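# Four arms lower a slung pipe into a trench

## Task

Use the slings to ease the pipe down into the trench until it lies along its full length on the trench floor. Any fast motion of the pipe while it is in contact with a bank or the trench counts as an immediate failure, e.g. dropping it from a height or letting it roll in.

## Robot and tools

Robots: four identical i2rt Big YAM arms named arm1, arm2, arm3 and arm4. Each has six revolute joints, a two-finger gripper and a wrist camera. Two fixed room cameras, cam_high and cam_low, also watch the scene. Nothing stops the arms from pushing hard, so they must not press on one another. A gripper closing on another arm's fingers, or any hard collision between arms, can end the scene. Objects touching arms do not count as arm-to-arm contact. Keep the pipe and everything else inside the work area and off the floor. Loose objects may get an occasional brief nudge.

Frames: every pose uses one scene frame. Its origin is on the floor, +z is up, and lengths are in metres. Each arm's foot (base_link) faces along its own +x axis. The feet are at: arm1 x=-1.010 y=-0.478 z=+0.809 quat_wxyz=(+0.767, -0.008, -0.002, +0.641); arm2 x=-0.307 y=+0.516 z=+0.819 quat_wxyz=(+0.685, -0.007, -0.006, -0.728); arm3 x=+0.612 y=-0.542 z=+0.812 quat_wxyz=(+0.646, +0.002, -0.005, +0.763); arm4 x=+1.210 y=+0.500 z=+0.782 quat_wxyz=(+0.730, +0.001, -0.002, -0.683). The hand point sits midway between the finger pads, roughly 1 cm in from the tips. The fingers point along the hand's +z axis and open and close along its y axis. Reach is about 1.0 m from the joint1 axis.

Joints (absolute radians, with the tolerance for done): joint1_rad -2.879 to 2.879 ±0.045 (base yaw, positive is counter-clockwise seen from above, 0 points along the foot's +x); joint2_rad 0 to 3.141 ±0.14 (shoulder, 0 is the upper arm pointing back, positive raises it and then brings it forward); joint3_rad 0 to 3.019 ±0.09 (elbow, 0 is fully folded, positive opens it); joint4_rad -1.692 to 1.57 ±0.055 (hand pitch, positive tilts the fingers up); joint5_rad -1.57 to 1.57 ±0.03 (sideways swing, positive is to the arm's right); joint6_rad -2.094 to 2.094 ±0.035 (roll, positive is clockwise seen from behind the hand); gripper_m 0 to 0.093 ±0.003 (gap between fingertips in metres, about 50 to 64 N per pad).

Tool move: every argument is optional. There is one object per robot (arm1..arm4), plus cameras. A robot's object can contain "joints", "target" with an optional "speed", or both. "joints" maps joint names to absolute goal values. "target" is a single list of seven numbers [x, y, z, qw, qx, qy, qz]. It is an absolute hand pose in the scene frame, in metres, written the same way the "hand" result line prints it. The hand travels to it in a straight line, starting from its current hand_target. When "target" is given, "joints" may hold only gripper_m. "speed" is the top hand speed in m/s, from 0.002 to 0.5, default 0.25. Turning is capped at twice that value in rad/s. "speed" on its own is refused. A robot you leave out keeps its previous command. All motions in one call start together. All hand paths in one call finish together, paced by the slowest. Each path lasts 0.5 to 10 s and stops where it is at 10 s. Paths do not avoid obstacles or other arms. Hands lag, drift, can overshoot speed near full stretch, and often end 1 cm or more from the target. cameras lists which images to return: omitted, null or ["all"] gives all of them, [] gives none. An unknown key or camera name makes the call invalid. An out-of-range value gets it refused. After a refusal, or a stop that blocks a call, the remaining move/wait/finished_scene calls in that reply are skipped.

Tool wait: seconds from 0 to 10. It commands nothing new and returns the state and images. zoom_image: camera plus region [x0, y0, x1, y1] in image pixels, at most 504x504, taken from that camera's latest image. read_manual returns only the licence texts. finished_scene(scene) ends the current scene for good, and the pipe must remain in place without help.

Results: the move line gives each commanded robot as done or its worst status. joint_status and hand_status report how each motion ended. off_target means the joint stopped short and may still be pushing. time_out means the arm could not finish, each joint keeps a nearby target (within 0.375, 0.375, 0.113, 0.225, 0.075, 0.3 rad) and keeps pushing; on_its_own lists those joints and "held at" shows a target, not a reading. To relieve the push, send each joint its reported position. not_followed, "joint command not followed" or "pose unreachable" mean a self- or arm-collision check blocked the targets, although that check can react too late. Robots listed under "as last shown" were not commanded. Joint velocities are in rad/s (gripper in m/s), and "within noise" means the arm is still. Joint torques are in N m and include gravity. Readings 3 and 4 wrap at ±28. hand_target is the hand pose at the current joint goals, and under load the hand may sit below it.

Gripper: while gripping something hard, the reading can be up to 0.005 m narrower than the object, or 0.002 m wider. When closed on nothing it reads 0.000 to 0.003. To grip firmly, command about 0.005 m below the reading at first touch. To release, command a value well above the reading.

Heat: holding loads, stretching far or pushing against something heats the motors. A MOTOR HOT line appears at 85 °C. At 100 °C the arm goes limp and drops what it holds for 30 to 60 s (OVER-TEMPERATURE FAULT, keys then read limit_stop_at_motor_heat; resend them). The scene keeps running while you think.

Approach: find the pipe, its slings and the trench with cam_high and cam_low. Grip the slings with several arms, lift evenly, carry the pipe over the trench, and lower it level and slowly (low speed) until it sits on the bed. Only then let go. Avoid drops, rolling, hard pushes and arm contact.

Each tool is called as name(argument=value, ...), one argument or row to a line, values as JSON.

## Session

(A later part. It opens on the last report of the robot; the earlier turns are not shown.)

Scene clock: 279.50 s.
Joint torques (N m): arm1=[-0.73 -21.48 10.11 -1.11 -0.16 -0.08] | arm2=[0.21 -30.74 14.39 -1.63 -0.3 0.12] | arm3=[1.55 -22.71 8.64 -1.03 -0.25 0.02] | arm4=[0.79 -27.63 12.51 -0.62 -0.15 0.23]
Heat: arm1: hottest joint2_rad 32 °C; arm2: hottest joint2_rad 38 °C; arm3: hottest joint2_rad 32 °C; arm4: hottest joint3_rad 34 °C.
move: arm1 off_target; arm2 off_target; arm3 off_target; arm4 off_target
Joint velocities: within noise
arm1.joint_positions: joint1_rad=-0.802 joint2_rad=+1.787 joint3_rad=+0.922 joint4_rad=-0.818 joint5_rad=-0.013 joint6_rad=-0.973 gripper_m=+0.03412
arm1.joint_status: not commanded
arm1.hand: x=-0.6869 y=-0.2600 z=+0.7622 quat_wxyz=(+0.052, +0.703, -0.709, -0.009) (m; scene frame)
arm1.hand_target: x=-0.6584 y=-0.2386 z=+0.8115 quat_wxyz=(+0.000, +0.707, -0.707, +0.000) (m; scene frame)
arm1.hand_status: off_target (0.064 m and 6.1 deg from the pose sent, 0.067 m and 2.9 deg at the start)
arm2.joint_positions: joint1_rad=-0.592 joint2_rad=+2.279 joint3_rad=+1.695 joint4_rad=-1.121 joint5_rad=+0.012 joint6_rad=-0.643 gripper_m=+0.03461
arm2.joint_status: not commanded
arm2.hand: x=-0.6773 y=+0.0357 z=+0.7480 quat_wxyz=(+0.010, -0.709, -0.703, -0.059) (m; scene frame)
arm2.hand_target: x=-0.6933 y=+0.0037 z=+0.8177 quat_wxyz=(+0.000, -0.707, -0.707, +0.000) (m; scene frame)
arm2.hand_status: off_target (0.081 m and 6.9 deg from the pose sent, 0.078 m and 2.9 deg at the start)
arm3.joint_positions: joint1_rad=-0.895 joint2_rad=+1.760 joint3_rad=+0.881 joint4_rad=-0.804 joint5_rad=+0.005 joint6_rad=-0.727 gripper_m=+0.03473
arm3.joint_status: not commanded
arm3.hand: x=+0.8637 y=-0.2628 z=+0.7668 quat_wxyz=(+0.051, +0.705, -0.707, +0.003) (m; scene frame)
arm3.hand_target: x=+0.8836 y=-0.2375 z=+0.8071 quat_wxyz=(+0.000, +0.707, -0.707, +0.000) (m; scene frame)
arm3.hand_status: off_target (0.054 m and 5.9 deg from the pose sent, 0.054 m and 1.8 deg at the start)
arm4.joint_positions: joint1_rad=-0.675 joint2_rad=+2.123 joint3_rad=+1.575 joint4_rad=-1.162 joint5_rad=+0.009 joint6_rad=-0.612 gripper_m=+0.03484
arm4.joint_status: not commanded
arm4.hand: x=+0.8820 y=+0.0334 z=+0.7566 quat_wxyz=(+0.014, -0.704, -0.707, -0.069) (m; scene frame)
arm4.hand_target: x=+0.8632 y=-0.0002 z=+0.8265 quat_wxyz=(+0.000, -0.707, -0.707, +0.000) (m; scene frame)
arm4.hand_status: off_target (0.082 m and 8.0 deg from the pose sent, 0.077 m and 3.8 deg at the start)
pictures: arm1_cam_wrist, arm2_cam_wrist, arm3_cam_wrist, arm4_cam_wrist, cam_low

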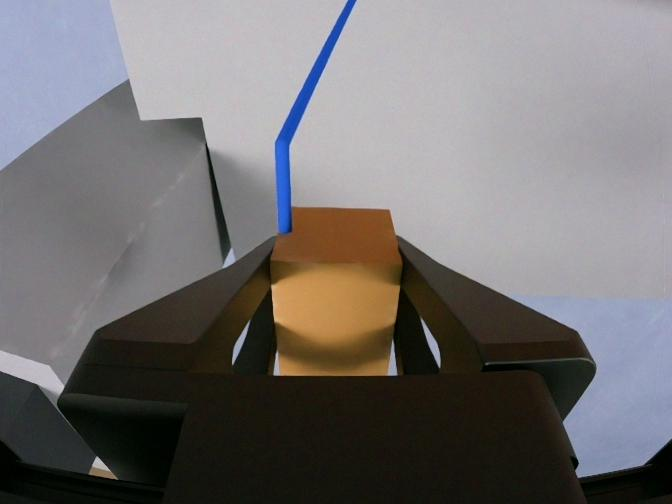

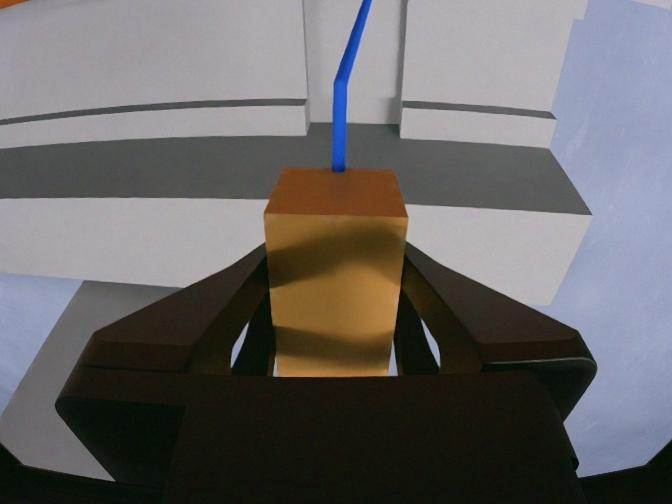

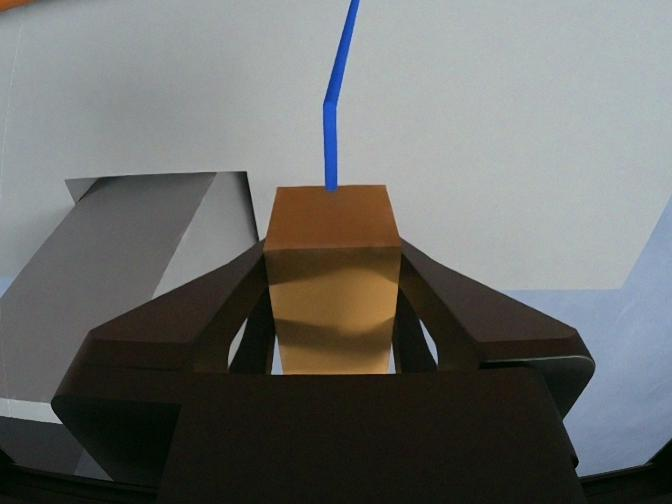

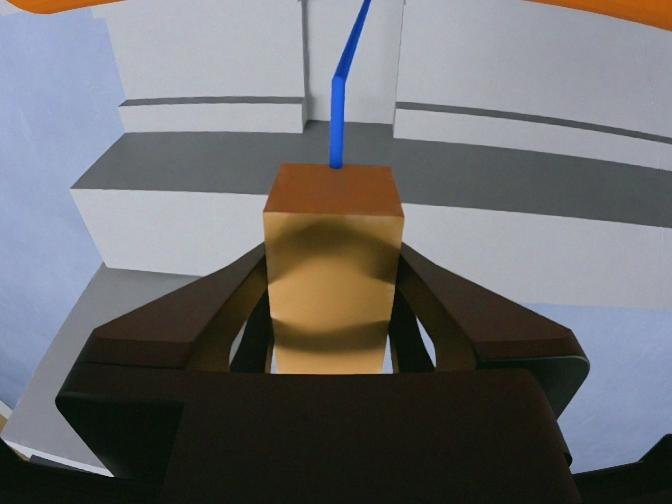

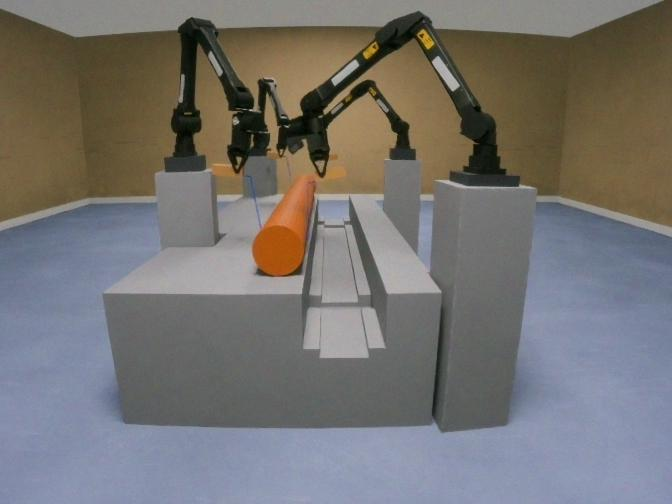

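move(
  arm1={"target": [-0.656, -0.237, 0.843, 0, 0.7071, -0.7071, 0], "speed": 0.04},
  arm2={"target": [-0.700, -0.005, 0.838, 0, 0.7071, 0.7071, 0], "speed": 0.04},
  arm3={"target": [0.885, -0.232, 0.838, 0, 0.7071, -0.7071, 0], "speed": 0.04},
  arm4={"target": [0.860, -0.015, 0.851, 0, 0.7071, 0.7071, 0], "speed": 0.04},
  cameras=["arm1_cam_wrist", "arm2_cam_wrist", "arm3_cam_wrist", "arm4_cam_wrist", "cam_low"],
)

Scene clock: 284.53 s.
Joint torques (N m): arm1=[-0.15 -21.25 11.45 -1.29 -0.25 -0.1] | arm2=[0.21 -32.5 16.29 -2.25 -0.4 0.07] | arm3=[1.49 -24.35 10.09 -1.55 -0.23 -0.01] | arm4=[1.14 -29.45 13.39 -0.88 -0.22 0.17]
Heat: arm1: hottest joint2_rad 32 °C; arm2: hottest joint2_rad 38 °C; arm3: hottest joint2_rad 32 °C; arm4: hottest joint3_rad 35 °C.
move: arm1 off_target; arm2 off_target; arm3 off_target; arm4 off_target
Joint velocities: within noise
arm1.joint_positions: joint1_rad=-0.802 joint2_rad=+1.739 joint3_rad=+0.940 joint4_rad=-0.895 joint5_rad=-0.011 joint6_rad=-0.972 gripper_m=+0.03412
arm1.joint_status: not commanded
arm1.hand: x=-0.6881 y=-0.2608 z=+0.7863 quat_wxyz=(+0.057, +0.703, -0.709, -0.009) (m; scene frame)
arm1.hand_target: x=-0.6588 y=-0.2390 z=+0.8412 quat_wxyz=(+0.000, +0.707, -0.707, +0.000) (m; scene frame)
arm1.hand_status: off_target (0.069 m and 6.7 deg from the pose sent, 0.089 m and 6.1 deg at the start)
arm2.joint_positions: joint1_rad=-0.592 joint2_rad=+2.280 joint3_rad=+1.695 joint4_rad=-1.142 joint5_rad=+0.015 joint6_rad=-0.639 gripper_m=+0.03461
arm2.joint_status: not commanded
arm2.hand: x=-0.6744 y=+0.0402 z=+0.7482 quat_wxyz=(+0.013, -0.710, -0.701, -0.070) (m; scene frame)
arm2.hand_target: x=-0.6948 y=+0.0024 z=+0.8344 quat_wxyz=(+0.000, -0.707, -0.707, +0.001) (m; scene frame)
arm2.hand_status: off_target (0.104 m and 8.2 deg from the pose sent, 0.101 m and 6.9 deg at the start; pose on its path clipped on 19 of 40 steps)
arm3.joint_positions: joint1_rad=-0.888 joint2_rad=+1.728 joint3_rad=+0.897 joint4_rad=-0.878 joint5_rad=+0.005 joint6_rad=-0.716 gripper_m=+0.03473
arm3.joint_status: not commanded
arm3.hand: x=+0.8591 y=-0.2644 z=+0.7836 quat_wxyz=(+0.064, +0.703, -0.708, +0.005) (m; scene frame)
arm3.hand_target: x=+0.8827 y=-0.2346 z=+0.8362 quat_wxyz=(+0.000, +0.707, -0.707, +0.000) (m; scene frame)
arm3.hand_status: off_target (0.068 m and 7.4 deg from the pose sent, 0.080 m and 5.9 deg at the start)
arm4.joint_positions: joint1_rad=-0.674 joint2_rad=+2.127 joint3_rad=+1.575 joint4_rad=-1.187 joint5_rad=+0.011 joint6_rad=-0.600 gripper_m=+0.03484
arm4.joint_status: not commanded
arm4.hand: x=+0.8862 y=+0.0384 z=+0.7552 quat_wxyz=(+0.018, -0.707, -0.702, -0.082) (m; scene frame)
arm4.hand_target: x=+0.8676 y=-0.0022 z=+0.8404 quat_wxyz=(-0.001, -0.707, -0.707, +0.000) (m; scene frame)
arm4.hand_status: off_target (0.113 m and 9.7 deg from the pose sent, 0.108 m and 8.0 deg at the start; pose on its path clipped on 25 of 40 steps)
pictures: arm1_cam_wrist, arm2_cam_wrist, arm3_cam_wrist, arm4_cam_wrist, cam_low

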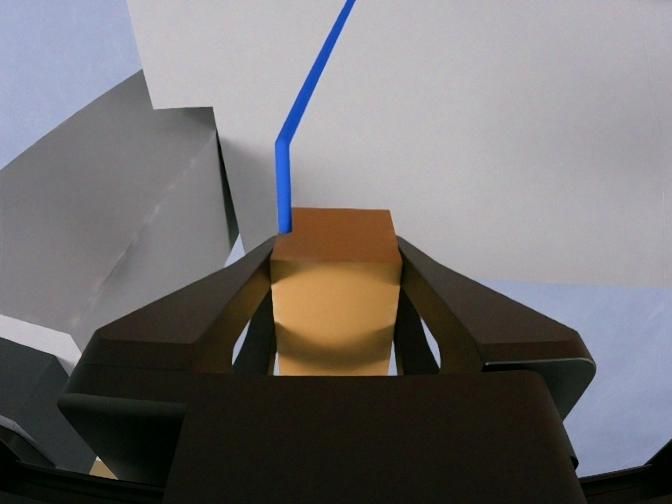

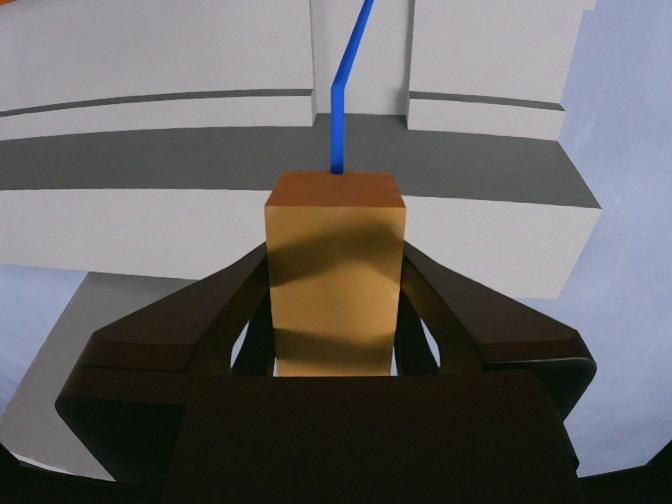

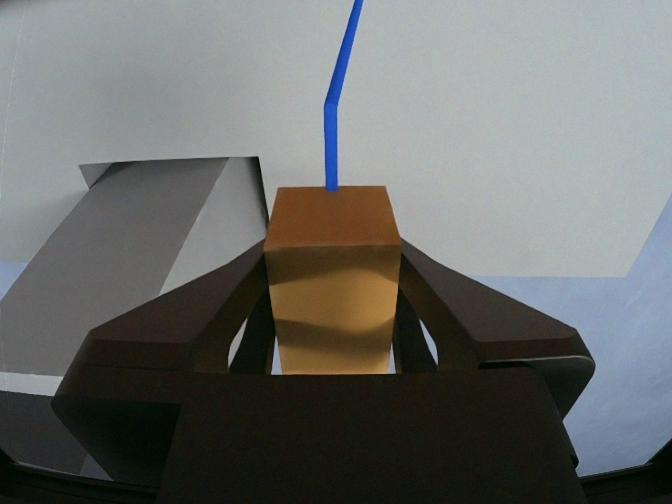

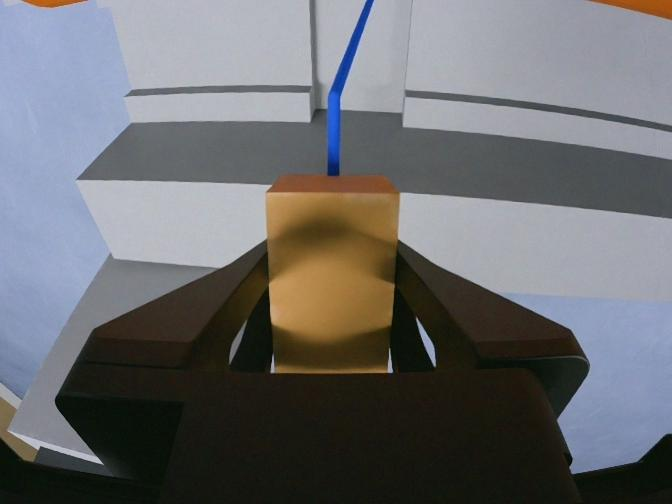

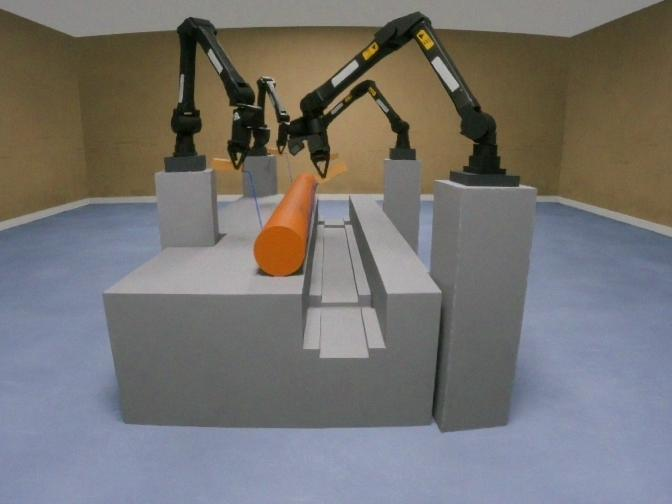

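move(
  arm2={"joints": {"joint2_rad": 2.13, "joint3_rad": 1.80, "joint4_rad": -1.12}},
  arm4={"joints": {"joint2_rad": 1.995, "joint3_rad": 1.69, "joint4_rad": -1.14}},
  cameras=["cam_low"],
)

Scene clock: 299.73 s.
Joint torques (N m): arm1=[0.5 -21.71 11.28 -1.09 -0.23 -0.05] | arm2=[0.15 -35.96 18 -0.98 -0.4 0.06] | arm3=[1.61 -24.29 10.13 -1.48 -0.24 -0.02] | arm4=[1.14 -32.56 15.12 0.17 -0.21 0.18]
Heat: arm1: hottest joint2_rad 34 °C; arm2: hottest joint2_rad 38 °C; arm3: hottest joint2_rad 34 °C; arm4: hottest joint3_rad 38 °C.
move: arm2 time_out; arm4 time_out
Joint velocities: within noise
arm1.joint_positions: joint1_rad=-0.802 joint2_rad=+1.738 joint3_rad=+0.940 joint4_rad=-0.897 joint5_rad=-0.011 joint6_rad=-0.972 gripper_m=+0.03412
arm1.joint_status: not commanded
arm1.hand: x=-0.6885 y=-0.2610 z=+0.7866 quat_wxyz=(+0.058, +0.703, -0.709, -0.009) (m; scene frame)
arm1.hand_target: x=-0.6588 y=-0.2390 z=+0.8413 quat_wxyz=(-0.001, +0.707, -0.707, +0.000) (m; scene frame)
arm1.hand_status: not commanded
arm2.joint_positions: joint1_rad=-0.592 joint2_rad=+2.267 joint3_rad=+1.695 joint4_rad=-1.111 joint5_rad=+0.015 joint6_rad=-0.638 gripper_m=+0.03461
arm2.joint_status: joint3_rad time_out (moved +0.000 of +0.105); the others done
arm2.on_its_own: joint3_rad reads +1.695 and still pushes toward +1.800 since a time_out
arm2.hand: x=-0.6806 y=+0.0322 z=+0.7547 quat_wxyz=(+0.010, -0.711, -0.701, -0.048) (m; scene frame)
arm2.hand_target: x=-0.7112 y=-0.0188 z=+0.8768 quat_wxyz=(-0.010, -0.706, -0.705, +0.067) (m; scene frame)
arm2.hand_status: not commanded
arm3.joint_positions: joint1_rad=-0.888 joint2_rad=+1.727 joint3_rad=+0.897 joint4_rad=-0.879 joint5_rad=+0.005 joint6_rad=-0.715 gripper_m=+0.03473
arm3.joint_status: not commanded
arm3.hand: x=+0.8589 y=-0.2644 z=+0.7841 quat_wxyz=(+0.064, +0.703, -0.708, +0.005) (m; scene frame)
arm3.hand_target: x=+0.8827 y=-0.2346 z=+0.8363 quat_wxyz=(+0.000, +0.707, -0.707, +0.000) (m; scene frame)
arm3.hand_status: not commanded
arm4.joint_positions: joint1_rad=-0.674 joint2_rad=+2.126 joint3_rad=+1.579 joint4_rad=-1.145 joint5_rad=+0.011 joint6_rad=-0.599 gripper_m=+0.03484
arm4.joint_status: joint3_rad time_out (moved +0.004 of +0.115); the others done
arm4.on_its_own: joint3_rad reads +1.579 and still pushes toward +1.690 since a time_out
arm4.hand: x=+0.8793 y=+0.0284 z=+0.7553 quat_wxyz=(+0.014, -0.708, -0.703, -0.059) (m; scene frame)
arm4.hand_target: x=+0.8520 y=-0.0248 z=+0.8709 quat_wxyz=(-0.013, -0.706, -0.706, +0.062) (m; scene frame)
arm4.hand_status: not commanded
pictures: cam_low

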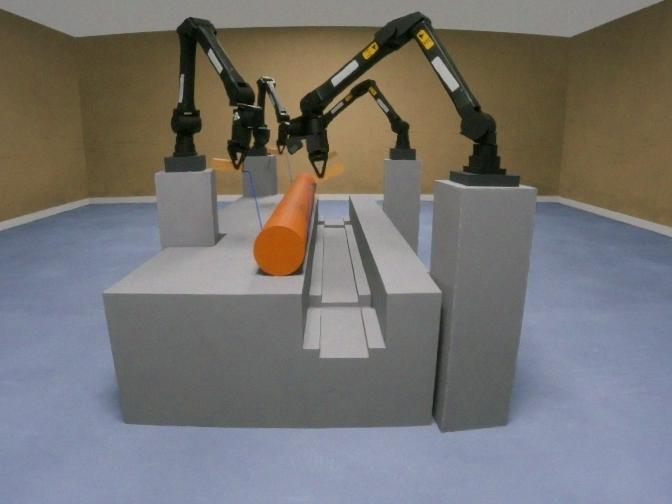

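move(
  arm2={"joints": {"joint2_rad": 2.09, "joint3_rad": 1.83, "joint4_rad": -1.10}},
  arm4={"joints": {"joint2_rad": 1.955, "joint3_rad": 1.72, "joint4_rad": -1.12}},
  cameras=["cam_low"],
)

Scene clock: 306.57 s.
Joint torques (N m): arm1=[-0.56 -21.66 11.29 -1.09 -0.26 -0.09] | arm2=[0.09 -36.72 19.08 -0.64 -0.36 0.07] | arm3=[1.44 -23.94 10.07 -1.06 -0.41 -0.03] | arm4=[0.62 -34.2 15.39 -0.03 -0.19 0.18]
Heat: arm1: hottest joint2_rad 35 °C; arm2: hottest joint2_rad 41 °C; arm3: hottest joint2_rad 34 °C; arm4: hottest joint3_rad 41 °C.
move: arm2 time_out; arm4 time_out
Joint velocities: within noise
arm1.joint_positions: joint1_rad=-0.802 joint2_rad=+1.735 joint3_rad=+0.940 joint4_rad=-0.905 joint5_rad=-0.011 joint6_rad=-0.972 gripper_m=+0.03412
arm1.joint_status: not commanded
arm1.hand: x=-0.6898 y=-0.2618 z=+0.7880 quat_wxyz=(+0.061, +0.703, -0.709, -0.009) (m; scene frame)
arm1.hand_target: x=-0.6588 y=-0.2390 z=+0.8413 quat_wxyz=(+0.000, +0.707, -0.707, +0.000) (m; scene frame)
arm1.hand_status: not commanded
arm2.joint_positions: joint1_rad=-0.592 joint2_rad=+2.230 joint3_rad=+1.712 joint4_rad=-1.096 joint5_rad=+0.014 joint6_rad=-0.638 gripper_m=+0.03460
arm2.joint_status: joint2_rad time_out (moved -0.037 of -0.177); joint3_rad time_out (moved +0.017 of +0.135); the others done
arm2.on_its_own: joint2_rad reads +2.230 and still pushes toward +2.090 since a time_out; joint3_rad reads +1.712 and still pushes toward +1.825 since a time_out
arm2.hand: x=-0.6912 y=+0.0178 z=+0.7820 quat_wxyz=(+0.005, -0.712, -0.702, -0.014) (m; scene frame)
arm2.hand_target: x=-0.7208 y=-0.0312 z=+0.9143 quat_wxyz=(-0.016, -0.703, -0.702, +0.109) (m; scene frame)
arm2.hand_status: not commanded
arm3: as last shown
arm3.joint_positions: joint1_rad=-0.888 joint2_rad=+1.725 joint3_rad=+0.897 joint4_rad=-0.889 joint5_rad=+0.009 joint6_rad=-0.715 gripper_m=+0.03473
arm3.hand: x=+0.8579 y=-0.2664 z=+0.7849 quat_wxyz=(+0.068, +0.703, -0.708, +0.007) (m; scene frame)
arm4.joint_positions: joint1_rad=-0.666 joint2_rad=+2.105 joint3_rad=+1.602 joint4_rad=-1.116 joint5_rad=+0.010 joint6_rad=-0.599 gripper_m=+0.03484
arm4.joint_status: joint2_rad time_out (moved -0.021 of -0.171); joint3_rad time_out (moved +0.023 of +0.141); the others done
arm4.on_its_own: joint2_rad reads +2.105 and still pushes toward +1.955 since a time_out; joint3_rad reads +1.602 and still pushes toward +1.714 since a time_out
arm4.hand: x=+0.8717 y=+0.0091 z=+0.7737 quat_wxyz=(+0.007, -0.707, -0.707, -0.024) (m; scene frame)
arm4.hand_target: x=+0.8439 y=-0.0363 z=+0.9063 quat_wxyz=(-0.020, -0.703, -0.703, +0.103) (m; scene frame)
arm4.hand_status: not commanded
pictures: cam_low

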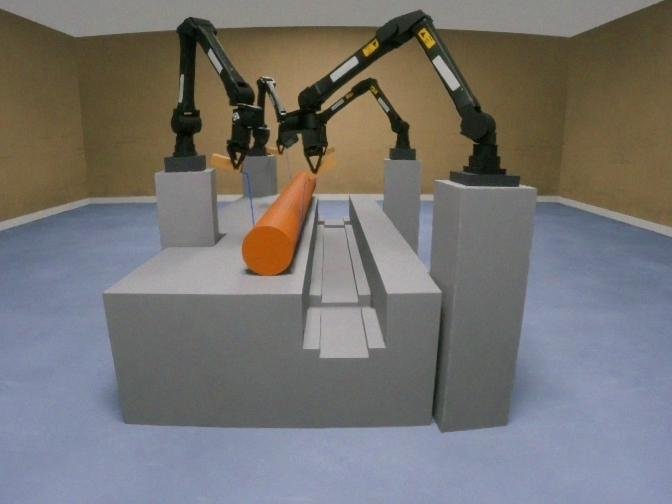

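move(
  arm1={"joints": {"joint2_rad": 1.58, "joint3_rad": 1.04, "joint4_rad": -0.86}},
  arm2={"joints": {"joint2_rad": 2.06, "joint3_rad": 1.85, "joint4_rad": -1.12}},
  arm3={"joints": {"joint2_rad": 1.56, "joint3_rad": 0.99, "joint4_rad": -0.83}},
  arm4={"joints": {"joint2_rad": 1.925, "joint3_rad": 1.74, "joint4_rad": -1.14}},
  cameras=["cam_low"],
)

Scene clock: 313.53 s.
Joint torques (N m): arm1=[0.44 -19.96 13.67 0.59 -0.25 -0.08] | arm2=[0.15 -36.72 19.08 -0.81 -0.35 0.07] | arm3=[1.55 -24.76 12.66 0.24 -0.41 -0.01] | arm4=[0.62 -34.96 15.56 -0.25 -0.18 0.18]
Heat: arm1: hottest joint2_rad 35 °C; arm2: hottest joint2_rad 44 °C; arm3: hottest joint3_rad 35 °C; arm4: hottest joint3_rad 43 °C.
move: arm1 time_out; arm2 time_out; arm3 time_out; arm4 time_out
Joint velocities: within noise
arm1.joint_positions: joint1_rad=-0.802 joint2_rad=+1.655 joint3_rad=+0.948 joint4_rad=-0.862 joint5_rad=-0.010 joint6_rad=-0.972 gripper_m=+0.03413
arm1.joint_status: joint3_rad time_out (moved +0.007 of +0.100); the others done
arm1.on_its_own: joint3_rad reads +0.948 and still pushes toward +1.040 since a time_out
arm1.hand: x=-0.6692 y=-0.2475 z=+0.8193 quat_wxyz=(-0.003, +0.704, -0.710, +0.003) (m; scene frame)
arm1.hand_target: x=-0.6284 y=-0.2179 z=+0.8816 quat_wxyz=(-0.087, +0.705, -0.703, +0.017) (m; scene frame)
arm1.hand_status: not commanded
arm2.joint_positions: joint1_rad=-0.592 joint2_rad=+2.205 joint3_rad=+1.723 joint4_rad=-1.110 joint5_rad=+0.014 joint6_rad=-0.638 gripper_m=+0.03460
arm2.joint_status: joint2_rad time_out (moved -0.025 of -0.170); joint3_rad time_out (moved +0.011 of +0.138); the others done
arm2.on_its_own: joint2_rad reads +2.205 and still pushes toward +2.060 since a time_out; joint3_rad reads +1.723 and still pushes toward +1.835 since a time_out
arm2.hand: x=-0.6944 y=+0.0138 z=+0.8011 quat_wxyz=(+0.003, -0.712, -0.702, -0.003) (m; scene frame)
arm2.hand_target: x=-0.7208 y=-0.0306 z=+0.9377 quat_wxyz=(-0.017, -0.703, -0.701, +0.119) (m; scene frame)
arm2.hand_status: not commanded
arm3.joint_positions: joint1_rad=-0.888 joint2_rad=+1.662 joint3_rad=+0.898 joint4_rad=-0.837 joint5_rad=+0.009 joint6_rad=-0.715 gripper_m=+0.03473
arm3.joint_status: joint3_rad time_out (moved +0.001 of +0.093); the others done
arm3.on_its_own: joint3_rad reads +0.898 and still pushes toward +0.990 since a time_out
arm3.hand: x=+0.8729 y=-0.2497 z=+0.8069 quat_wxyz=(+0.011, +0.704, -0.710, +0.003) (m; scene frame)
arm3.hand_target: x=+0.9081 y=-0.2057 z=+0.8777 quat_wxyz=(-0.090, +0.704, -0.704, -0.006) (m; scene frame)
arm3.hand_status: not commanded
arm4.joint_positions: joint1_rad=-0.666 joint2_rad=+2.083 joint3_rad=+1.608 joint4_rad=-1.129 joint5_rad=+0.010 joint6_rad=-0.599 gripper_m=+0.03484
arm4.joint_status: joint2_rad time_out (moved -0.022 of -0.180); joint3_rad time_out (moved +0.006 of +0.138); the others done
arm4.on_its_own: joint2_rad reads +2.083 and still pushes toward +1.925 since a time_out; joint3_rad reads +1.608 and still pushes toward +1.720 since a time_out
arm4.hand: x=+0.8703 y=+0.0073 z=+0.7883 quat_wxyz=(+0.006, -0.707, -0.707, -0.016) (m; scene frame)
arm4.hand_target: x=+0.8455 y=-0.0338 z=+0.9266 quat_wxyz=(-0.022, -0.703, -0.702, +0.110) (m; scene frame)
arm4.hand_status: not commanded
pictures: cam_low

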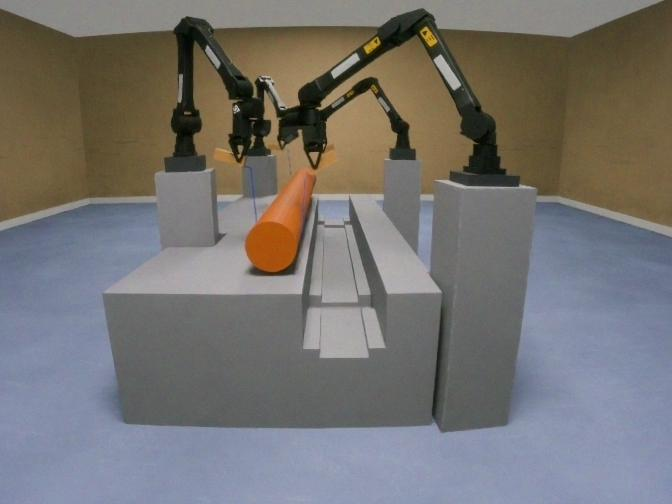

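move(
  arm1={"joints": {"joint2_rad": 1.52, "joint3_rad": 1.06, "joint4_rad": -0.95}},
  arm2={"joints": {"joint2_rad": 1.99, "joint3_rad": 1.86, "joint4_rad": -1.19}},
  arm3={"joints": {"joint2_rad": 1.49, "joint3_rad": 1.02, "joint4_rad": -0.93}},
  arm4={"joints": {"joint2_rad": 1.84, "joint3_rad": 1.77, "joint4_rad": -1.22}},
)

Scene clock: 322.03 s.
Joint torques (N m): arm1=[-0.85 -19.66 14.15 0.03 -0.32 -0.09] | arm2=[0.09 -34.37 19.75 -0.68 -0.3 0.07] | arm3=[1.61 -23.36 13.53 -0.16 -0.41 -0.01] | arm4=[0.62 -32.03 16.08 -0.02 -0.19 0.18]
Heat: arm1: hottest joint3_rad 39 °C; arm2: hottest joint2_rad 44 °C; arm3: hottest joint3_rad 37 °C; arm4: hottest joint3_rad 45 °C.
move: arm1 time_out; arm2 time_out; arm3 time_out; arm4 time_out
Joint velocities: within noise
arm1.joint_positions: joint1_rad=-0.802 joint2_rad=+1.602 joint3_rad=+0.963 joint4_rad=-0.933 joint5_rad=-0.010 joint6_rad=-0.972 gripper_m=+0.03413
arm1.joint_status: joint3_rad time_out (moved +0.015 of +0.112); the others done
arm1.on_its_own: joint3_rad reads +0.963 and still pushes toward +1.060 since a time_out
arm1.hand: x=-0.6729 y=-0.2497 z=+0.8447 quat_wxyz=(-0.002, +0.704, -0.710, +0.003) (m; scene frame)
arm1.hand_target: x=-0.6376 y=-0.2235 z=+0.9116 quat_wxyz=(-0.082, +0.706, -0.704, +0.016) (m; scene frame)
arm1.hand_status: not commanded
arm2.joint_positions: joint1_rad=-0.590 joint2_rad=+2.115 joint3_rad=+1.735 joint4_rad=-1.181 joint5_rad=+0.013 joint6_rad=-0.638 gripper_m=+0.03460
arm2.joint_status: joint3_rad time_out (moved +0.012 of +0.137); the others done
arm2.on_its_own: joint3_rad reads +1.735 and still pushes toward +1.847 since a time_out
arm2.hand: x=-0.6930 y=+0.0150 z=+0.8604 quat_wxyz=(+0.000, -0.712, -0.702, +0.012) (m; scene frame)
arm2.hand_target: x=-0.7125 y=-0.0193 z=+0.9848 quat_wxyz=(-0.018, -0.702, -0.701, +0.125) (m; scene frame)
arm2.hand_status: not commanded
arm3.joint_positions: joint1_rad=-0.888 joint2_rad=+1.583 joint3_rad=+0.923 joint4_rad=-0.926 joint5_rad=+0.009 joint6_rad=-0.715 gripper_m=+0.03473
arm3.joint_status: joint3_rad time_out (moved +0.026 of +0.122); the others done
arm3.on_its_own: joint3_rad reads +0.923 and still pushes toward +1.020 since a time_out
arm3.hand: x=+0.8731 y=-0.2496 z=+0.8442 quat_wxyz=(+0.002, +0.704, -0.710, +0.003) (m; scene frame)
arm3.hand_target: x=+0.9030 y=-0.2119 z=+0.9142 quat_wxyz=(-0.090, +0.704, -0.704, -0.006) (m; scene frame)
arm3.hand_status: not commanded
arm4.joint_positions: joint1_rad=-0.666 joint2_rad=+1.977 joint3_rad=+1.636 joint4_rad=-1.213 joint5_rad=+0.010 joint6_rad=-0.599 gripper_m=+0.03484
arm4.joint_status: joint3_rad time_out (moved +0.028 of +0.162); the others done
arm4.on_its_own: joint3_rad reads +1.636 and still pushes toward +1.748 since a time_out
arm4.hand: x=+0.8702 y=+0.0076 z=+0.8598 quat_wxyz=(+0.001, -0.707, -0.707, +0.008) (m; scene frame)
arm4.hand_target: x=+0.8534 y=-0.0216 z=+0.9863 quat_wxyz=(-0.025, -0.701, -0.701, +0.126) (m; scene frame)
arm4.hand_status: not commanded
pictures: arm1_cam_wrist, arm2_cam_wrist, arm3_cam_wrist, arm4_cam_wrist, cam_high, cam_low

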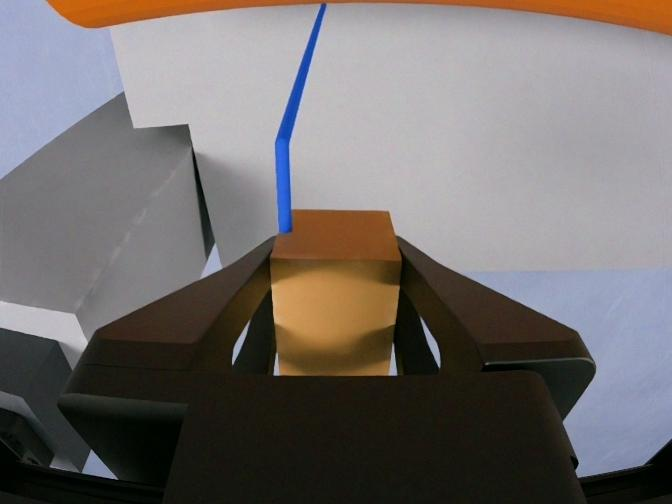

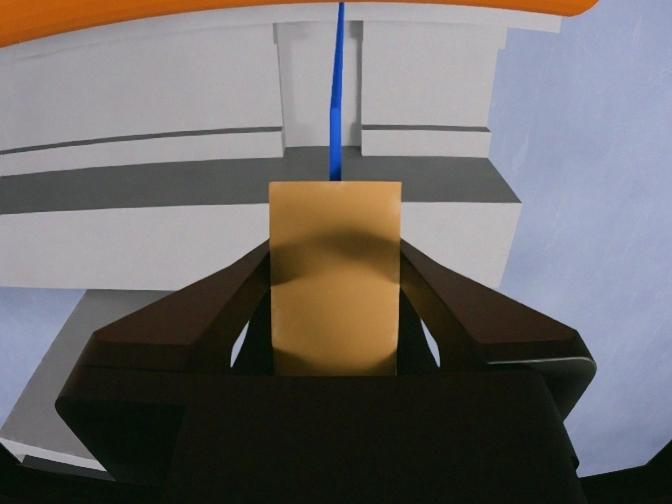

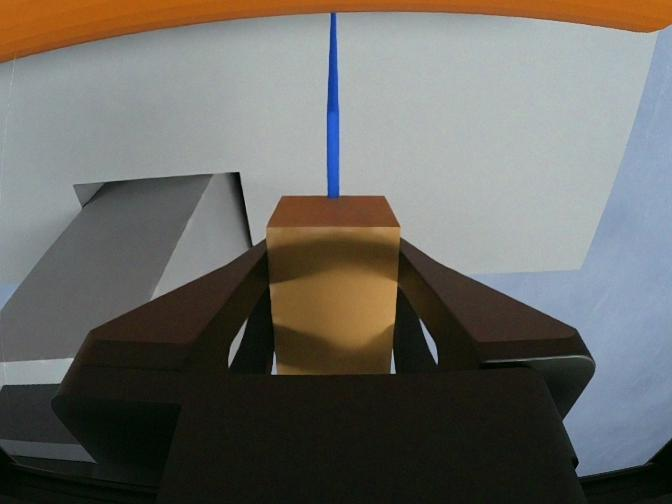

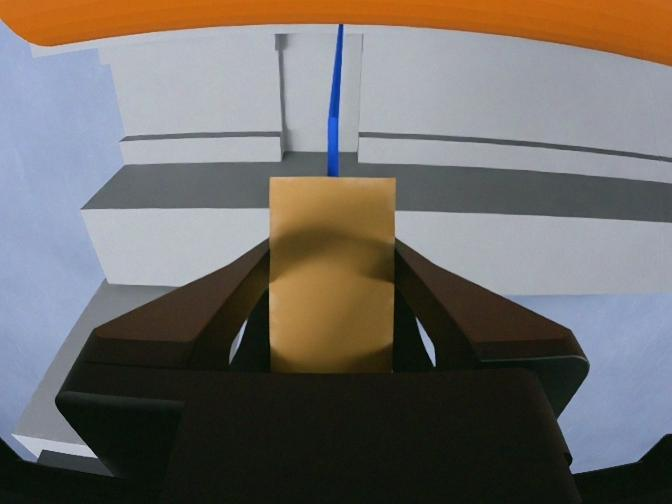

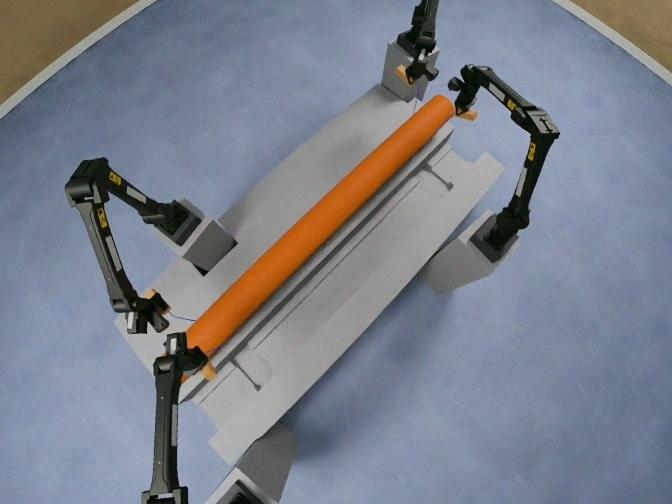

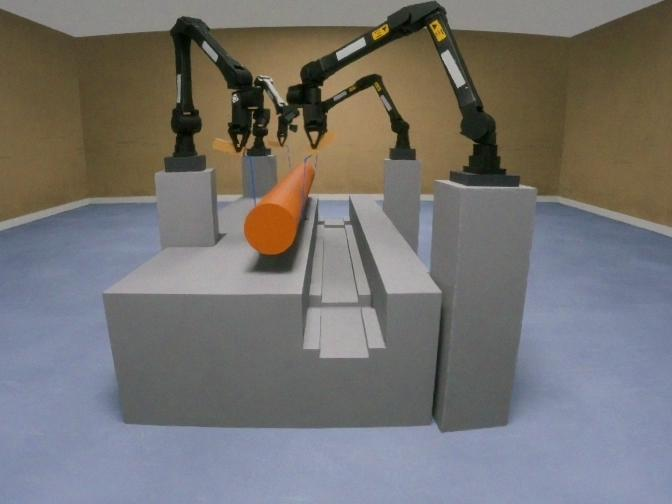

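move(
  arm1={"joints": {"joint1_rad": -0.738, "joint2_rad": 1.558, "joint3_rad": 1.13, "joint4_rad": -0.978, "joint6_rad": -0.908}},
  arm2={"joints": {"joint1_rad": -0.627, "joint2_rad": 1.93, "joint3_rad": 1.726, "joint4_rad": -1.145, "joint6_rad": -0.675}},
  arm3={"joints": {"joint1_rad": -0.836, "joint2_rad": 1.538, "joint3_rad": 1.107, "joint4_rad": -0.963, "joint6_rad": -0.663}},
  arm4={"joints": {"joint1_rad": -0.707, "joint2_rad": 1.772, "joint3_rad": 1.621, "joint4_rad": -1.175, "joint6_rad": -0.640}},
  cameras=["cam_low", "cam_high"],
)

Scene clock: 348.03 s.
Joint torques (N m): arm1=[-1.2 -17.9 15.3 -0.01 -0.33 0.01] | arm2=[-1.55 -34.9 14.54 0.05 -0.29 0.06] | arm3=[1.44 -23.41 14.48 0.05 -0.39 0.1] | arm4=[-0.15 -33.38 11.86 0.49 -0.11 -0.01]
Heat: arm1: hottest joint3_rad 43 °C; arm2: hottest joint3_rad 50 °C; arm3: hottest joint3_rad 39 °C; arm4: hottest joint3_rad 49 °C.
move: arm1 time_out; arm2 done; arm3 time_out; arm4 time_out
Joint velocities: within noise
arm1.joint_positions: joint1_rad=-0.733 joint2_rad=+1.608 joint3_rad=+1.021 joint4_rad=-0.965 joint5_rad=-0.008 joint6_rad=-0.913 gripper_m=+0.03413
arm1.joint_status: joint3_rad time_out (moved +0.058 of +0.167); the others done
arm1.on_its_own: joint3_rad reads +1.021 and still pushes toward +1.130 since a time_out
arm1.hand: x=-0.6745 y=-0.2156 z=+0.8603 quat_wxyz=(-0.012, +0.708, -0.706, +0.006) (m; scene frame)
arm1.hand_target: x=-0.6383 y=-0.1876 z=+0.9203 quat_wxyz=(-0.084, +0.703, -0.706, +0.011) (m; scene frame)
arm1.hand_status: not commanded
arm2.joint_positions: joint1_rad=-0.617 joint2_rad=+2.068 joint3_rad=+1.670 joint4_rad=-1.153 joint5_rad=+0.012 joint6_rad=-0.667 gripper_m=+0.03459
arm2.joint_status: all done
arm2.hand: x=-0.6971 y=+0.0363 z=+0.8653 quat_wxyz=(-0.001, -0.711, -0.703, +0.017) (m; scene frame)
arm2.hand_target: x=-0.7191 y=+0.0206 z=+0.9727 quat_wxyz=(-0.013, -0.708, -0.696, +0.117) (m; scene frame)
arm2.hand_status: not commanded
arm3.joint_positions: joint1_rad=-0.837 joint2_rad=+1.619 joint3_rad=+1.000 joint4_rad=-0.963 joint5_rad=+0.009 joint6_rad=-0.670 gripper_m=+0.03473
arm3.joint_status: joint3_rad time_out (moved +0.077 of +0.184); the others done
arm3.on_its_own: joint3_rad reads +1.000 and still pushes toward +1.107 since a time_out
arm3.hand: x=+0.8722 y=-0.2182 z=+0.8540 quat_wxyz=(+0.001, +0.707, -0.707, +0.003) (m; scene frame)
arm3.hand_target: x=+0.9031 y=-0.1780 z=+0.9259 quat_wxyz=(-0.092, +0.701, -0.707, -0.011) (m; scene frame)
arm3.hand_status: not commanded
arm4.joint_positions: joint1_rad=-0.700 joint2_rad=+1.931 joint3_rad=+1.563 joint4_rad=-1.183 joint5_rad=+0.008 joint6_rad=-0.626 gripper_m=+0.03484
arm4.joint_status: joint2_rad time_out (moved -0.045 of -0.205); the others done
arm4.on_its_own: joint2_rad reads +1.931 and still pushes toward +1.772 since a time_out
arm4.hand: x=+0.8643 y=+0.0336 z=+0.8592 quat_wxyz=(+0.000, -0.710, -0.704, +0.010) (m; scene frame)
arm4.hand_target: x=+0.8484 y=+0.0189 z=+0.9737 quat_wxyz=(-0.018, -0.703, -0.701, +0.120) (m; scene frame)
arm4.hand_status: not commanded
pictures: cam_high, cam_low

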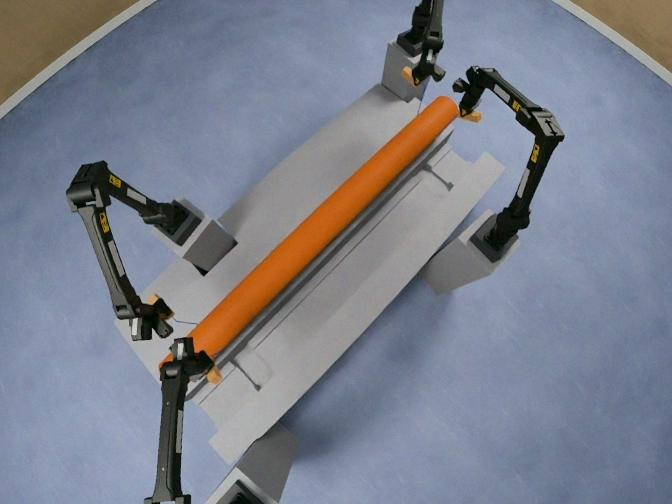

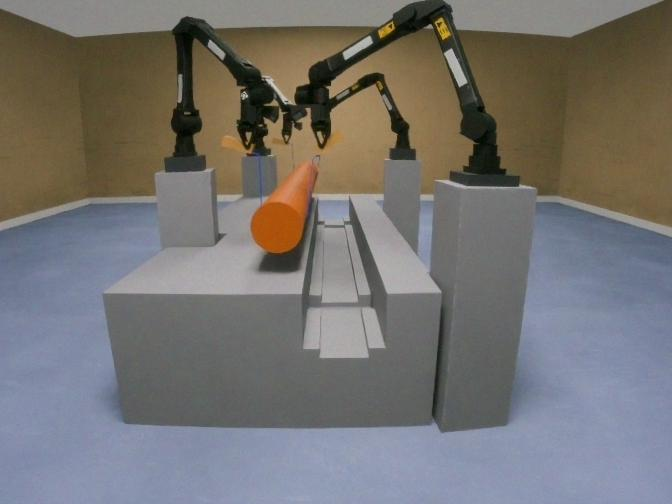

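move(
  arm1={"joints": {"joint1_rad": -0.673, "joint2_rad": 1.610, "joint3_rad": 1.20, "joint4_rad": -1.006, "joint6_rad": -0.843}},
  arm2={"joints": {"joint1_rad": -0.664, "joint2_rad": 1.865, "joint3_rad": 1.600, "joint4_rad": -1.10, "joint6_rad": -0.712}},
  arm3={"joints": {"joint1_rad": -0.784, "joint2_rad": 1.587, "joint3_rad": 1.194, "joint4_rad": -0.995, "joint6_rad": -0.611}},
  arm4={"joints": {"joint1_rad": -0.748, "joint2_rad": 1.700, "joint3_rad": 1.494, "joint4_rad": -1.13, "joint6_rad": -0.681}},
  cameras=["cam_low"],
)

move(
  arm1={"joints": {"joint1_rad": -0.620, "joint2_rad": 1.655, "joint3_rad": 1.28, "joint4_rad": -1.028, "joint6_rad": -0.79}},
  arm2={"joints": {"joint1_rad": -0.708, "joint2_rad": 1.813, "joint3_rad": 1.512, "joint4_rad": -1.067, "joint6_rad": -0.756}},
  arm3={"joints": {"joint1_rad": -0.743, "joint2_rad": 1.648, "joint3_rad": 1.288, "joint4_rad": -1.021, "joint6_rad": -0.57}},
  arm4={"joints": {"joint1_rad": -0.794, "joint2_rad": 1.644, "joint3_rad": 1.406, "joint4_rad": -1.105, "joint6_rad": -0.727}},
  cameras=["cam_low"],
)

Scene clock: 355.23 s.
Joint torques (N m): arm1=[-0.21 -19.37 15.13 0.02 -0.37 0.02] | arm2=[-1.2 -32.38 14.35 -0.2 -0.27 0.05] | arm3=[1.14 -25.47 14.43 -0.02 -0.32 0.1] | arm4=[-0.21 -30.56 11.6 0.51 -0.03 0]
Heat: arm1: hottest joint3_rad 47 °C; arm2: hottest joint3_rad 52 °C; arm3: hottest joint3_rad 42 °C; arm4: hottest joint3_rad 48 °C.
move: arm1 time_out; arm2 done; arm3 time_out; arm4 time_out
Joint velocities: within noise
arm1.joint_positions: joint1_rad=-0.670 joint2_rad=+1.667 joint3_rad=+1.094 joint4_rad=-0.992 joint5_rad=-0.008 joint6_rad=-0.847 gripper_m=+0.03413
arm1.joint_status: joint3_rad time_out (moved +0.072 of +0.179); the others done
arm1.on_its_own: joint3_rad reads +1.094 and still pushes toward +1.200 since a time_out
arm1.hand: x=-0.6758 y=-0.1806 z=+0.8588 quat_wxyz=(-0.005, +0.707, -0.707, +0.004) (m; scene frame)
arm1.hand_target: x=-0.6427 y=-0.1508 z=+0.9220 quat_wxyz=(-0.079, +0.703, -0.707, +0.005) (m; scene frame)
arm1.hand_status: not commanded
arm2.joint_positions: joint1_rad=-0.656 joint2_rad=+1.995 joint3_rad=+1.544 joint4_rad=-1.106 joint5_rad=+0.012 joint6_rad=-0.704 gripper_m=+0.03459
arm2.joint_status: all done
arm2.hand: x=-0.6943 y=+0.0762 z=+0.8631 quat_wxyz=(+0.000, -0.712, -0.702, +0.014) (m; scene frame)
arm2.hand_target: x=-0.7163 y=+0.0590 z=+0.9603 quat_wxyz=(-0.008, -0.708, -0.698, +0.109) (m; scene frame)
arm2.hand_status: not commanded
arm3.joint_positions: joint1_rad=-0.783 joint2_rad=+1.677 joint3_rad=+1.089 joint4_rad=-0.995 joint5_rad=+0.007 joint6_rad=-0.618 gripper_m=+0.03473
arm3.joint_status: joint3_rad time_out (moved +0.089 of +0.194); the others done
arm3.on_its_own: joint3_rad reads +1.089 and still pushes toward +1.194 since a time_out
arm3.hand: x=+0.8705 y=-0.1817 z=+0.8583 quat_wxyz=(+0.001, +0.707, -0.707, +0.002) (m; scene frame)
arm3.hand_target: x=+0.8988 y=-0.1425 z=+0.9367 quat_wxyz=(-0.095, +0.701, -0.707, -0.016) (m; scene frame)
arm3.hand_status: not commanded
arm4.joint_positions: joint1_rad=-0.742 joint2_rad=+1.845 joint3_rad=+1.437 joint4_rad=-1.136 joint5_rad=+0.005 joint6_rad=-0.667 gripper_m=+0.03484
arm4.joint_status: joint2_rad time_out (moved -0.087 of -0.231); the others done
arm4.on_its_own: joint2_rad reads +1.845 and still pushes toward +1.700 since a time_out
arm4.hand: x=+0.8663 y=+0.0741 z=+0.8609 quat_wxyz=(-0.001, -0.710, -0.704, +0.013) (m; scene frame)
arm4.hand_target: x=+0.8493 y=+0.0591 z=+0.9615 quat_wxyz=(-0.013, -0.703, -0.702, +0.116) (m; scene frame)
arm4.hand_status: not commanded
pictures: cam_low

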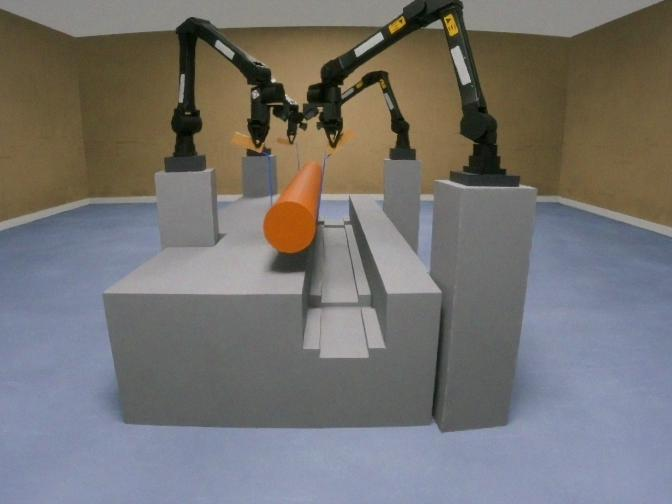

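not run: a stop came earlier in this reply.

move(
  arm1={"joints": {"joint1_rad": -0.620, "joint2_rad": 1.665, "joint3_rad": 1.275, "joint4_rad": -1.028, "joint6_rad": -0.79}},
  arm2={"joints": {"joint1_rad": -0.712, "joint2_rad": 1.81, "joint3_rad": 1.508, "joint4_rad": -1.067, "joint6_rad": -0.757}},
  arm3={"joints": {"joint1_rad": -0.743, "joint2_rad": 1.648, "joint3_rad": 1.280, "joint4_rad": -1.021, "joint6_rad": -0.57}},
  arm4={"joints": {"joint1_rad": -0.796, "joint2_rad": 1.642, "joint3_rad": 1.402, "joint4_rad": -1.105, "joint6_rad": -0.727}},
  cameras=["cam_low"],
)

Scene clock: 361.33 s.
Joint torques (N m): arm1=[-0.56 -21.13 15.08 0.02 -0.26 0.03] | arm2=[-0.79 -30.86 14.28 -0.14 -0.26 0.06] | arm3=[0.67 -27.46 13.83 0.03 -0.23 0.09] | arm4=[-0.26 -28.63 11.77 0.31 -0.15 0]
Heat: arm1: hottest joint3_rad 50 °C; arm2: hottest joint3_rad 52 °C; arm3: hottest joint3_rad 45 °C; arm4: hottest joint3_rad 48 °C.
move: arm1 time_out; arm2 done; arm3 time_out; arm4 done
Joint velocities: within noise
arm1.joint_positions: joint1_rad=-0.615 joint2_rad=+1.726 joint3_rad=+1.171 joint4_rad=-1.015 joint5_rad=-0.010 joint6_rad=-0.794 gripper_m=+0.03413
arm1.joint_status: joint3_rad time_out (moved +0.078 of +0.181); the others done
arm1.on_its_own: joint3_rad reads +1.171 and still pushes toward +1.275 since a time_out
arm1.hand: x=-0.6754 y=-0.1453 z=+0.8576 quat_wxyz=(-0.002, +0.707, -0.707, +0.003) (m; scene frame)
arm1.hand_target: x=-0.6440 y=-0.1157 z=+0.9236 quat_wxyz=(-0.078, +0.703, -0.707, +0.001) (m; scene frame)
arm1.hand_status: not commanded
arm2.joint_positions: joint1_rad=-0.703 joint2_rad=+1.933 joint3_rad=+1.453 joint4_rad=-1.070 joint5_rad=+0.014 joint6_rad=-0.750 gripper_m=+0.03459
arm2.joint_status: all done
arm2.hand: x=-0.6985 y=+0.1119 z=+0.8653 quat_wxyz=(+0.001, -0.712, -0.702, +0.017) (m; scene frame)
arm2.hand_target: x=-0.7213 y=+0.0965 z=+0.9552 quat_wxyz=(-0.003, -0.710, -0.696, +0.107) (m; scene frame)
arm2.hand_status: not commanded
arm3.joint_positions: joint1_rad=-0.738 joint2_rad=+1.746 joint3_rad=+1.184 joint4_rad=-1.021 joint5_rad=+0.005 joint6_rad=-0.577 gripper_m=+0.03473
arm3.joint_status: joint3_rad time_out (moved +0.095 of +0.191); the others done
arm3.on_its_own: joint3_rad reads +1.184 and still pushes toward +1.280 since a time_out
arm3.hand: x=+0.8704 y=-0.1445 z=+0.8588 quat_wxyz=(+0.001, +0.708, -0.706, +0.001) (m; scene frame)
arm3.hand_target: x=+0.8963 y=-0.1089 z=+0.9407 quat_wxyz=(-0.094, +0.701, -0.707, -0.020) (m; scene frame)
arm3.hand_status: not commanded
arm4.joint_positions: joint1_rad=-0.790 joint2_rad=+1.778 joint3_rad=+1.342 joint4_rad=-1.107 joint5_rad=+0.009 joint6_rad=-0.714 gripper_m=+0.03484
arm4.joint_status: all done
arm4.hand: x=+0.8638 y=+0.1125 z=+0.8614 quat_wxyz=(+0.001, -0.711, -0.703, +0.013) (m; scene frame)
arm4.hand_target: x=+0.8462 y=+0.0967 z=+0.9545 quat_wxyz=(-0.007, -0.704, -0.701, +0.112) (m; scene frame)
arm4.hand_status: not commanded
pictures: cam_low

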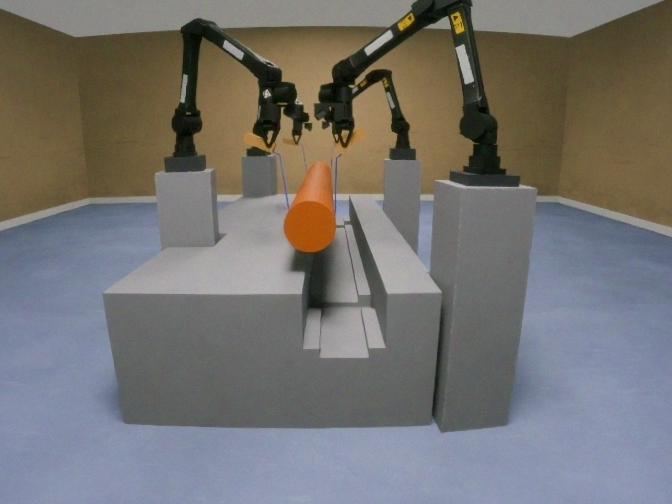

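move(
  arm1={"joints": {"joint1_rad": -0.568, "joint2_rad": 1.717, "joint3_rad": 1.355, "joint4_rad": -1.049, "joint6_rad": -0.738}},
  arm2={"joints": {"joint1_rad": -0.762, "joint2_rad": 1.764, "joint3_rad": 1.424, "joint4_rad": -1.035, "joint6_rad": -0.807}},
  arm3={"joints": {"joint1_rad": -0.702, "joint2_rad": 1.714, "joint3_rad": 1.376, "joint4_rad": -1.047, "joint6_rad": -0.529}},
  arm4={"joints": {"joint1_rad": -0.846, "joint2_rad": 1.589, "joint3_rad": 1.319, "joint4_rad": -1.080, "joint6_rad": -0.777}},
  cameras=["cam_low"],
)

move(
  arm1={"joints": {"joint1_rad": -0.524, "joint2_rad": 1.772, "joint3_rad": 1.453, "joint4_rad": -1.081, "joint6_rad": -0.695}},
  arm2={"joints": {"joint1_rad": -0.810, "joint2_rad": 1.718, "joint3_rad": 1.347, "joint4_rad": -1.012, "joint6_rad": -0.856}},
  arm3={"joints": {"joint1_rad": -0.670, "joint2_rad": 1.785, "joint3_rad": 1.488, "joint4_rad": -1.083, "joint6_rad": -0.498}},
  arm4={"joints": {"joint1_rad": -0.900, "joint2_rad": 1.540, "joint3_rad": 1.245, "joint4_rad": -1.064, "joint6_rad": -0.831}},
  cameras=["cam_low"],
)

Scene clock: 370.83 s.
Joint torques (N m): arm1=[-1.14 -23 15.19 0.01 -0.28 0.04] | arm2=[-1.49 -29.22 14.01 -0.28 -0.35 0.07] | arm3=[0.62 -29.86 13.98 -0.02 -0.22 0.1] | arm4=[-0.32 -27.22 11.59 0.38 -0.2 0.01]
Heat: arm1: hottest joint3_rad 52 °C; arm2: hottest joint3_rad 52 °C; arm3: hottest joint3_rad 48 °C; arm4: hottest joint3_rad 47 °C.
move: arm1 time_out; arm2 done; arm3 time_out; arm4 done
Joint velocities: within noise
arm1.joint_positions: joint1_rad=-0.562 joint2_rad=+1.784 joint3_rad=+1.252 joint4_rad=-1.038 joint5_rad=-0.010 joint6_rad=-0.741 gripper_m=+0.03413
arm1.joint_status: joint3_rad time_out (moved +0.080 of +0.184); the others done
arm1.on_its_own: joint3_rad reads +1.252 and still pushes toward +1.355 since a time_out
arm1.hand: x=-0.6764 y=-0.1096 z=+0.8564 quat_wxyz=(-0.002, +0.708, -0.707, +0.003) (m; scene frame)
arm1.hand_target: x=-0.6467 y=-0.0786 z=+0.9273 quat_wxyz=(-0.081, +0.703, -0.707, -0.003) (m; scene frame)
arm1.hand_status: not commanded
arm2.joint_positions: joint1_rad=-0.752 joint2_rad=+1.880 joint3_rad=+1.370 joint4_rad=-1.038 joint5_rad=+0.014 joint6_rad=-0.800 gripper_m=+0.03459
arm2.joint_status: all done
arm2.hand: x=-0.7015 y=+0.1473 z=+0.8644 quat_wxyz=(+0.002, -0.712, -0.702, +0.018) (m; scene frame)
arm2.hand_target: x=-0.7255 y=+0.1328 z=+0.9473 quat_wxyz=(+0.002, -0.710, -0.697, +0.104) (m; scene frame)
arm2.hand_status: not commanded
arm3.joint_positions: joint1_rad=-0.698 joint2_rad=+1.817 joint3_rad=+1.279 joint4_rad=-1.047 joint5_rad=+0.005 joint6_rad=-0.536 gripper_m=+0.03473
arm3.joint_status: joint3_rad time_out (moved +0.095 of +0.192); the others done
arm3.on_its_own: joint3_rad reads +1.279 and still pushes toward +1.376 since a time_out
arm3.hand: x=+0.8692 y=-0.1088 z=+0.8566 quat_wxyz=(+0.001, +0.708, -0.706, +0.002) (m; scene frame)
arm3.hand_target: x=+0.8932 y=-0.0727 z=+0.9448 quat_wxyz=(-0.095, +0.701, -0.707, -0.024) (m; scene frame)
arm3.hand_status: not commanded
arm4.joint_positions: joint1_rad=-0.840 joint2_rad=+1.722 joint3_rad=+1.260 joint4_rad=-1.081 joint5_rad=+0.010 joint6_rad=-0.764 gripper_m=+0.03484
arm4.joint_status: all done
arm4.hand: x=+0.8621 y=+0.1477 z=+0.8600 quat_wxyz=(+0.002, -0.711, -0.703, +0.013) (m; scene frame)
arm4.hand_target: x=+0.8434 y=+0.1323 z=+0.9474 quat_wxyz=(-0.001, -0.704, -0.701, +0.109) (m; scene frame)
arm4.hand_status: not commanded
pictures: cam_low

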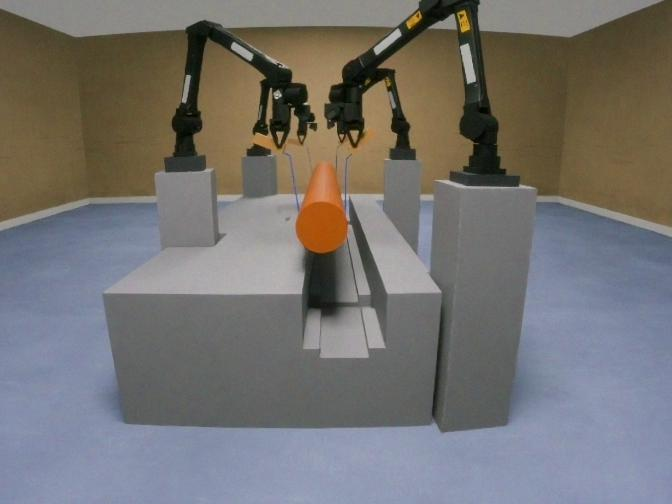

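not run: a stop came earlier in this reply.


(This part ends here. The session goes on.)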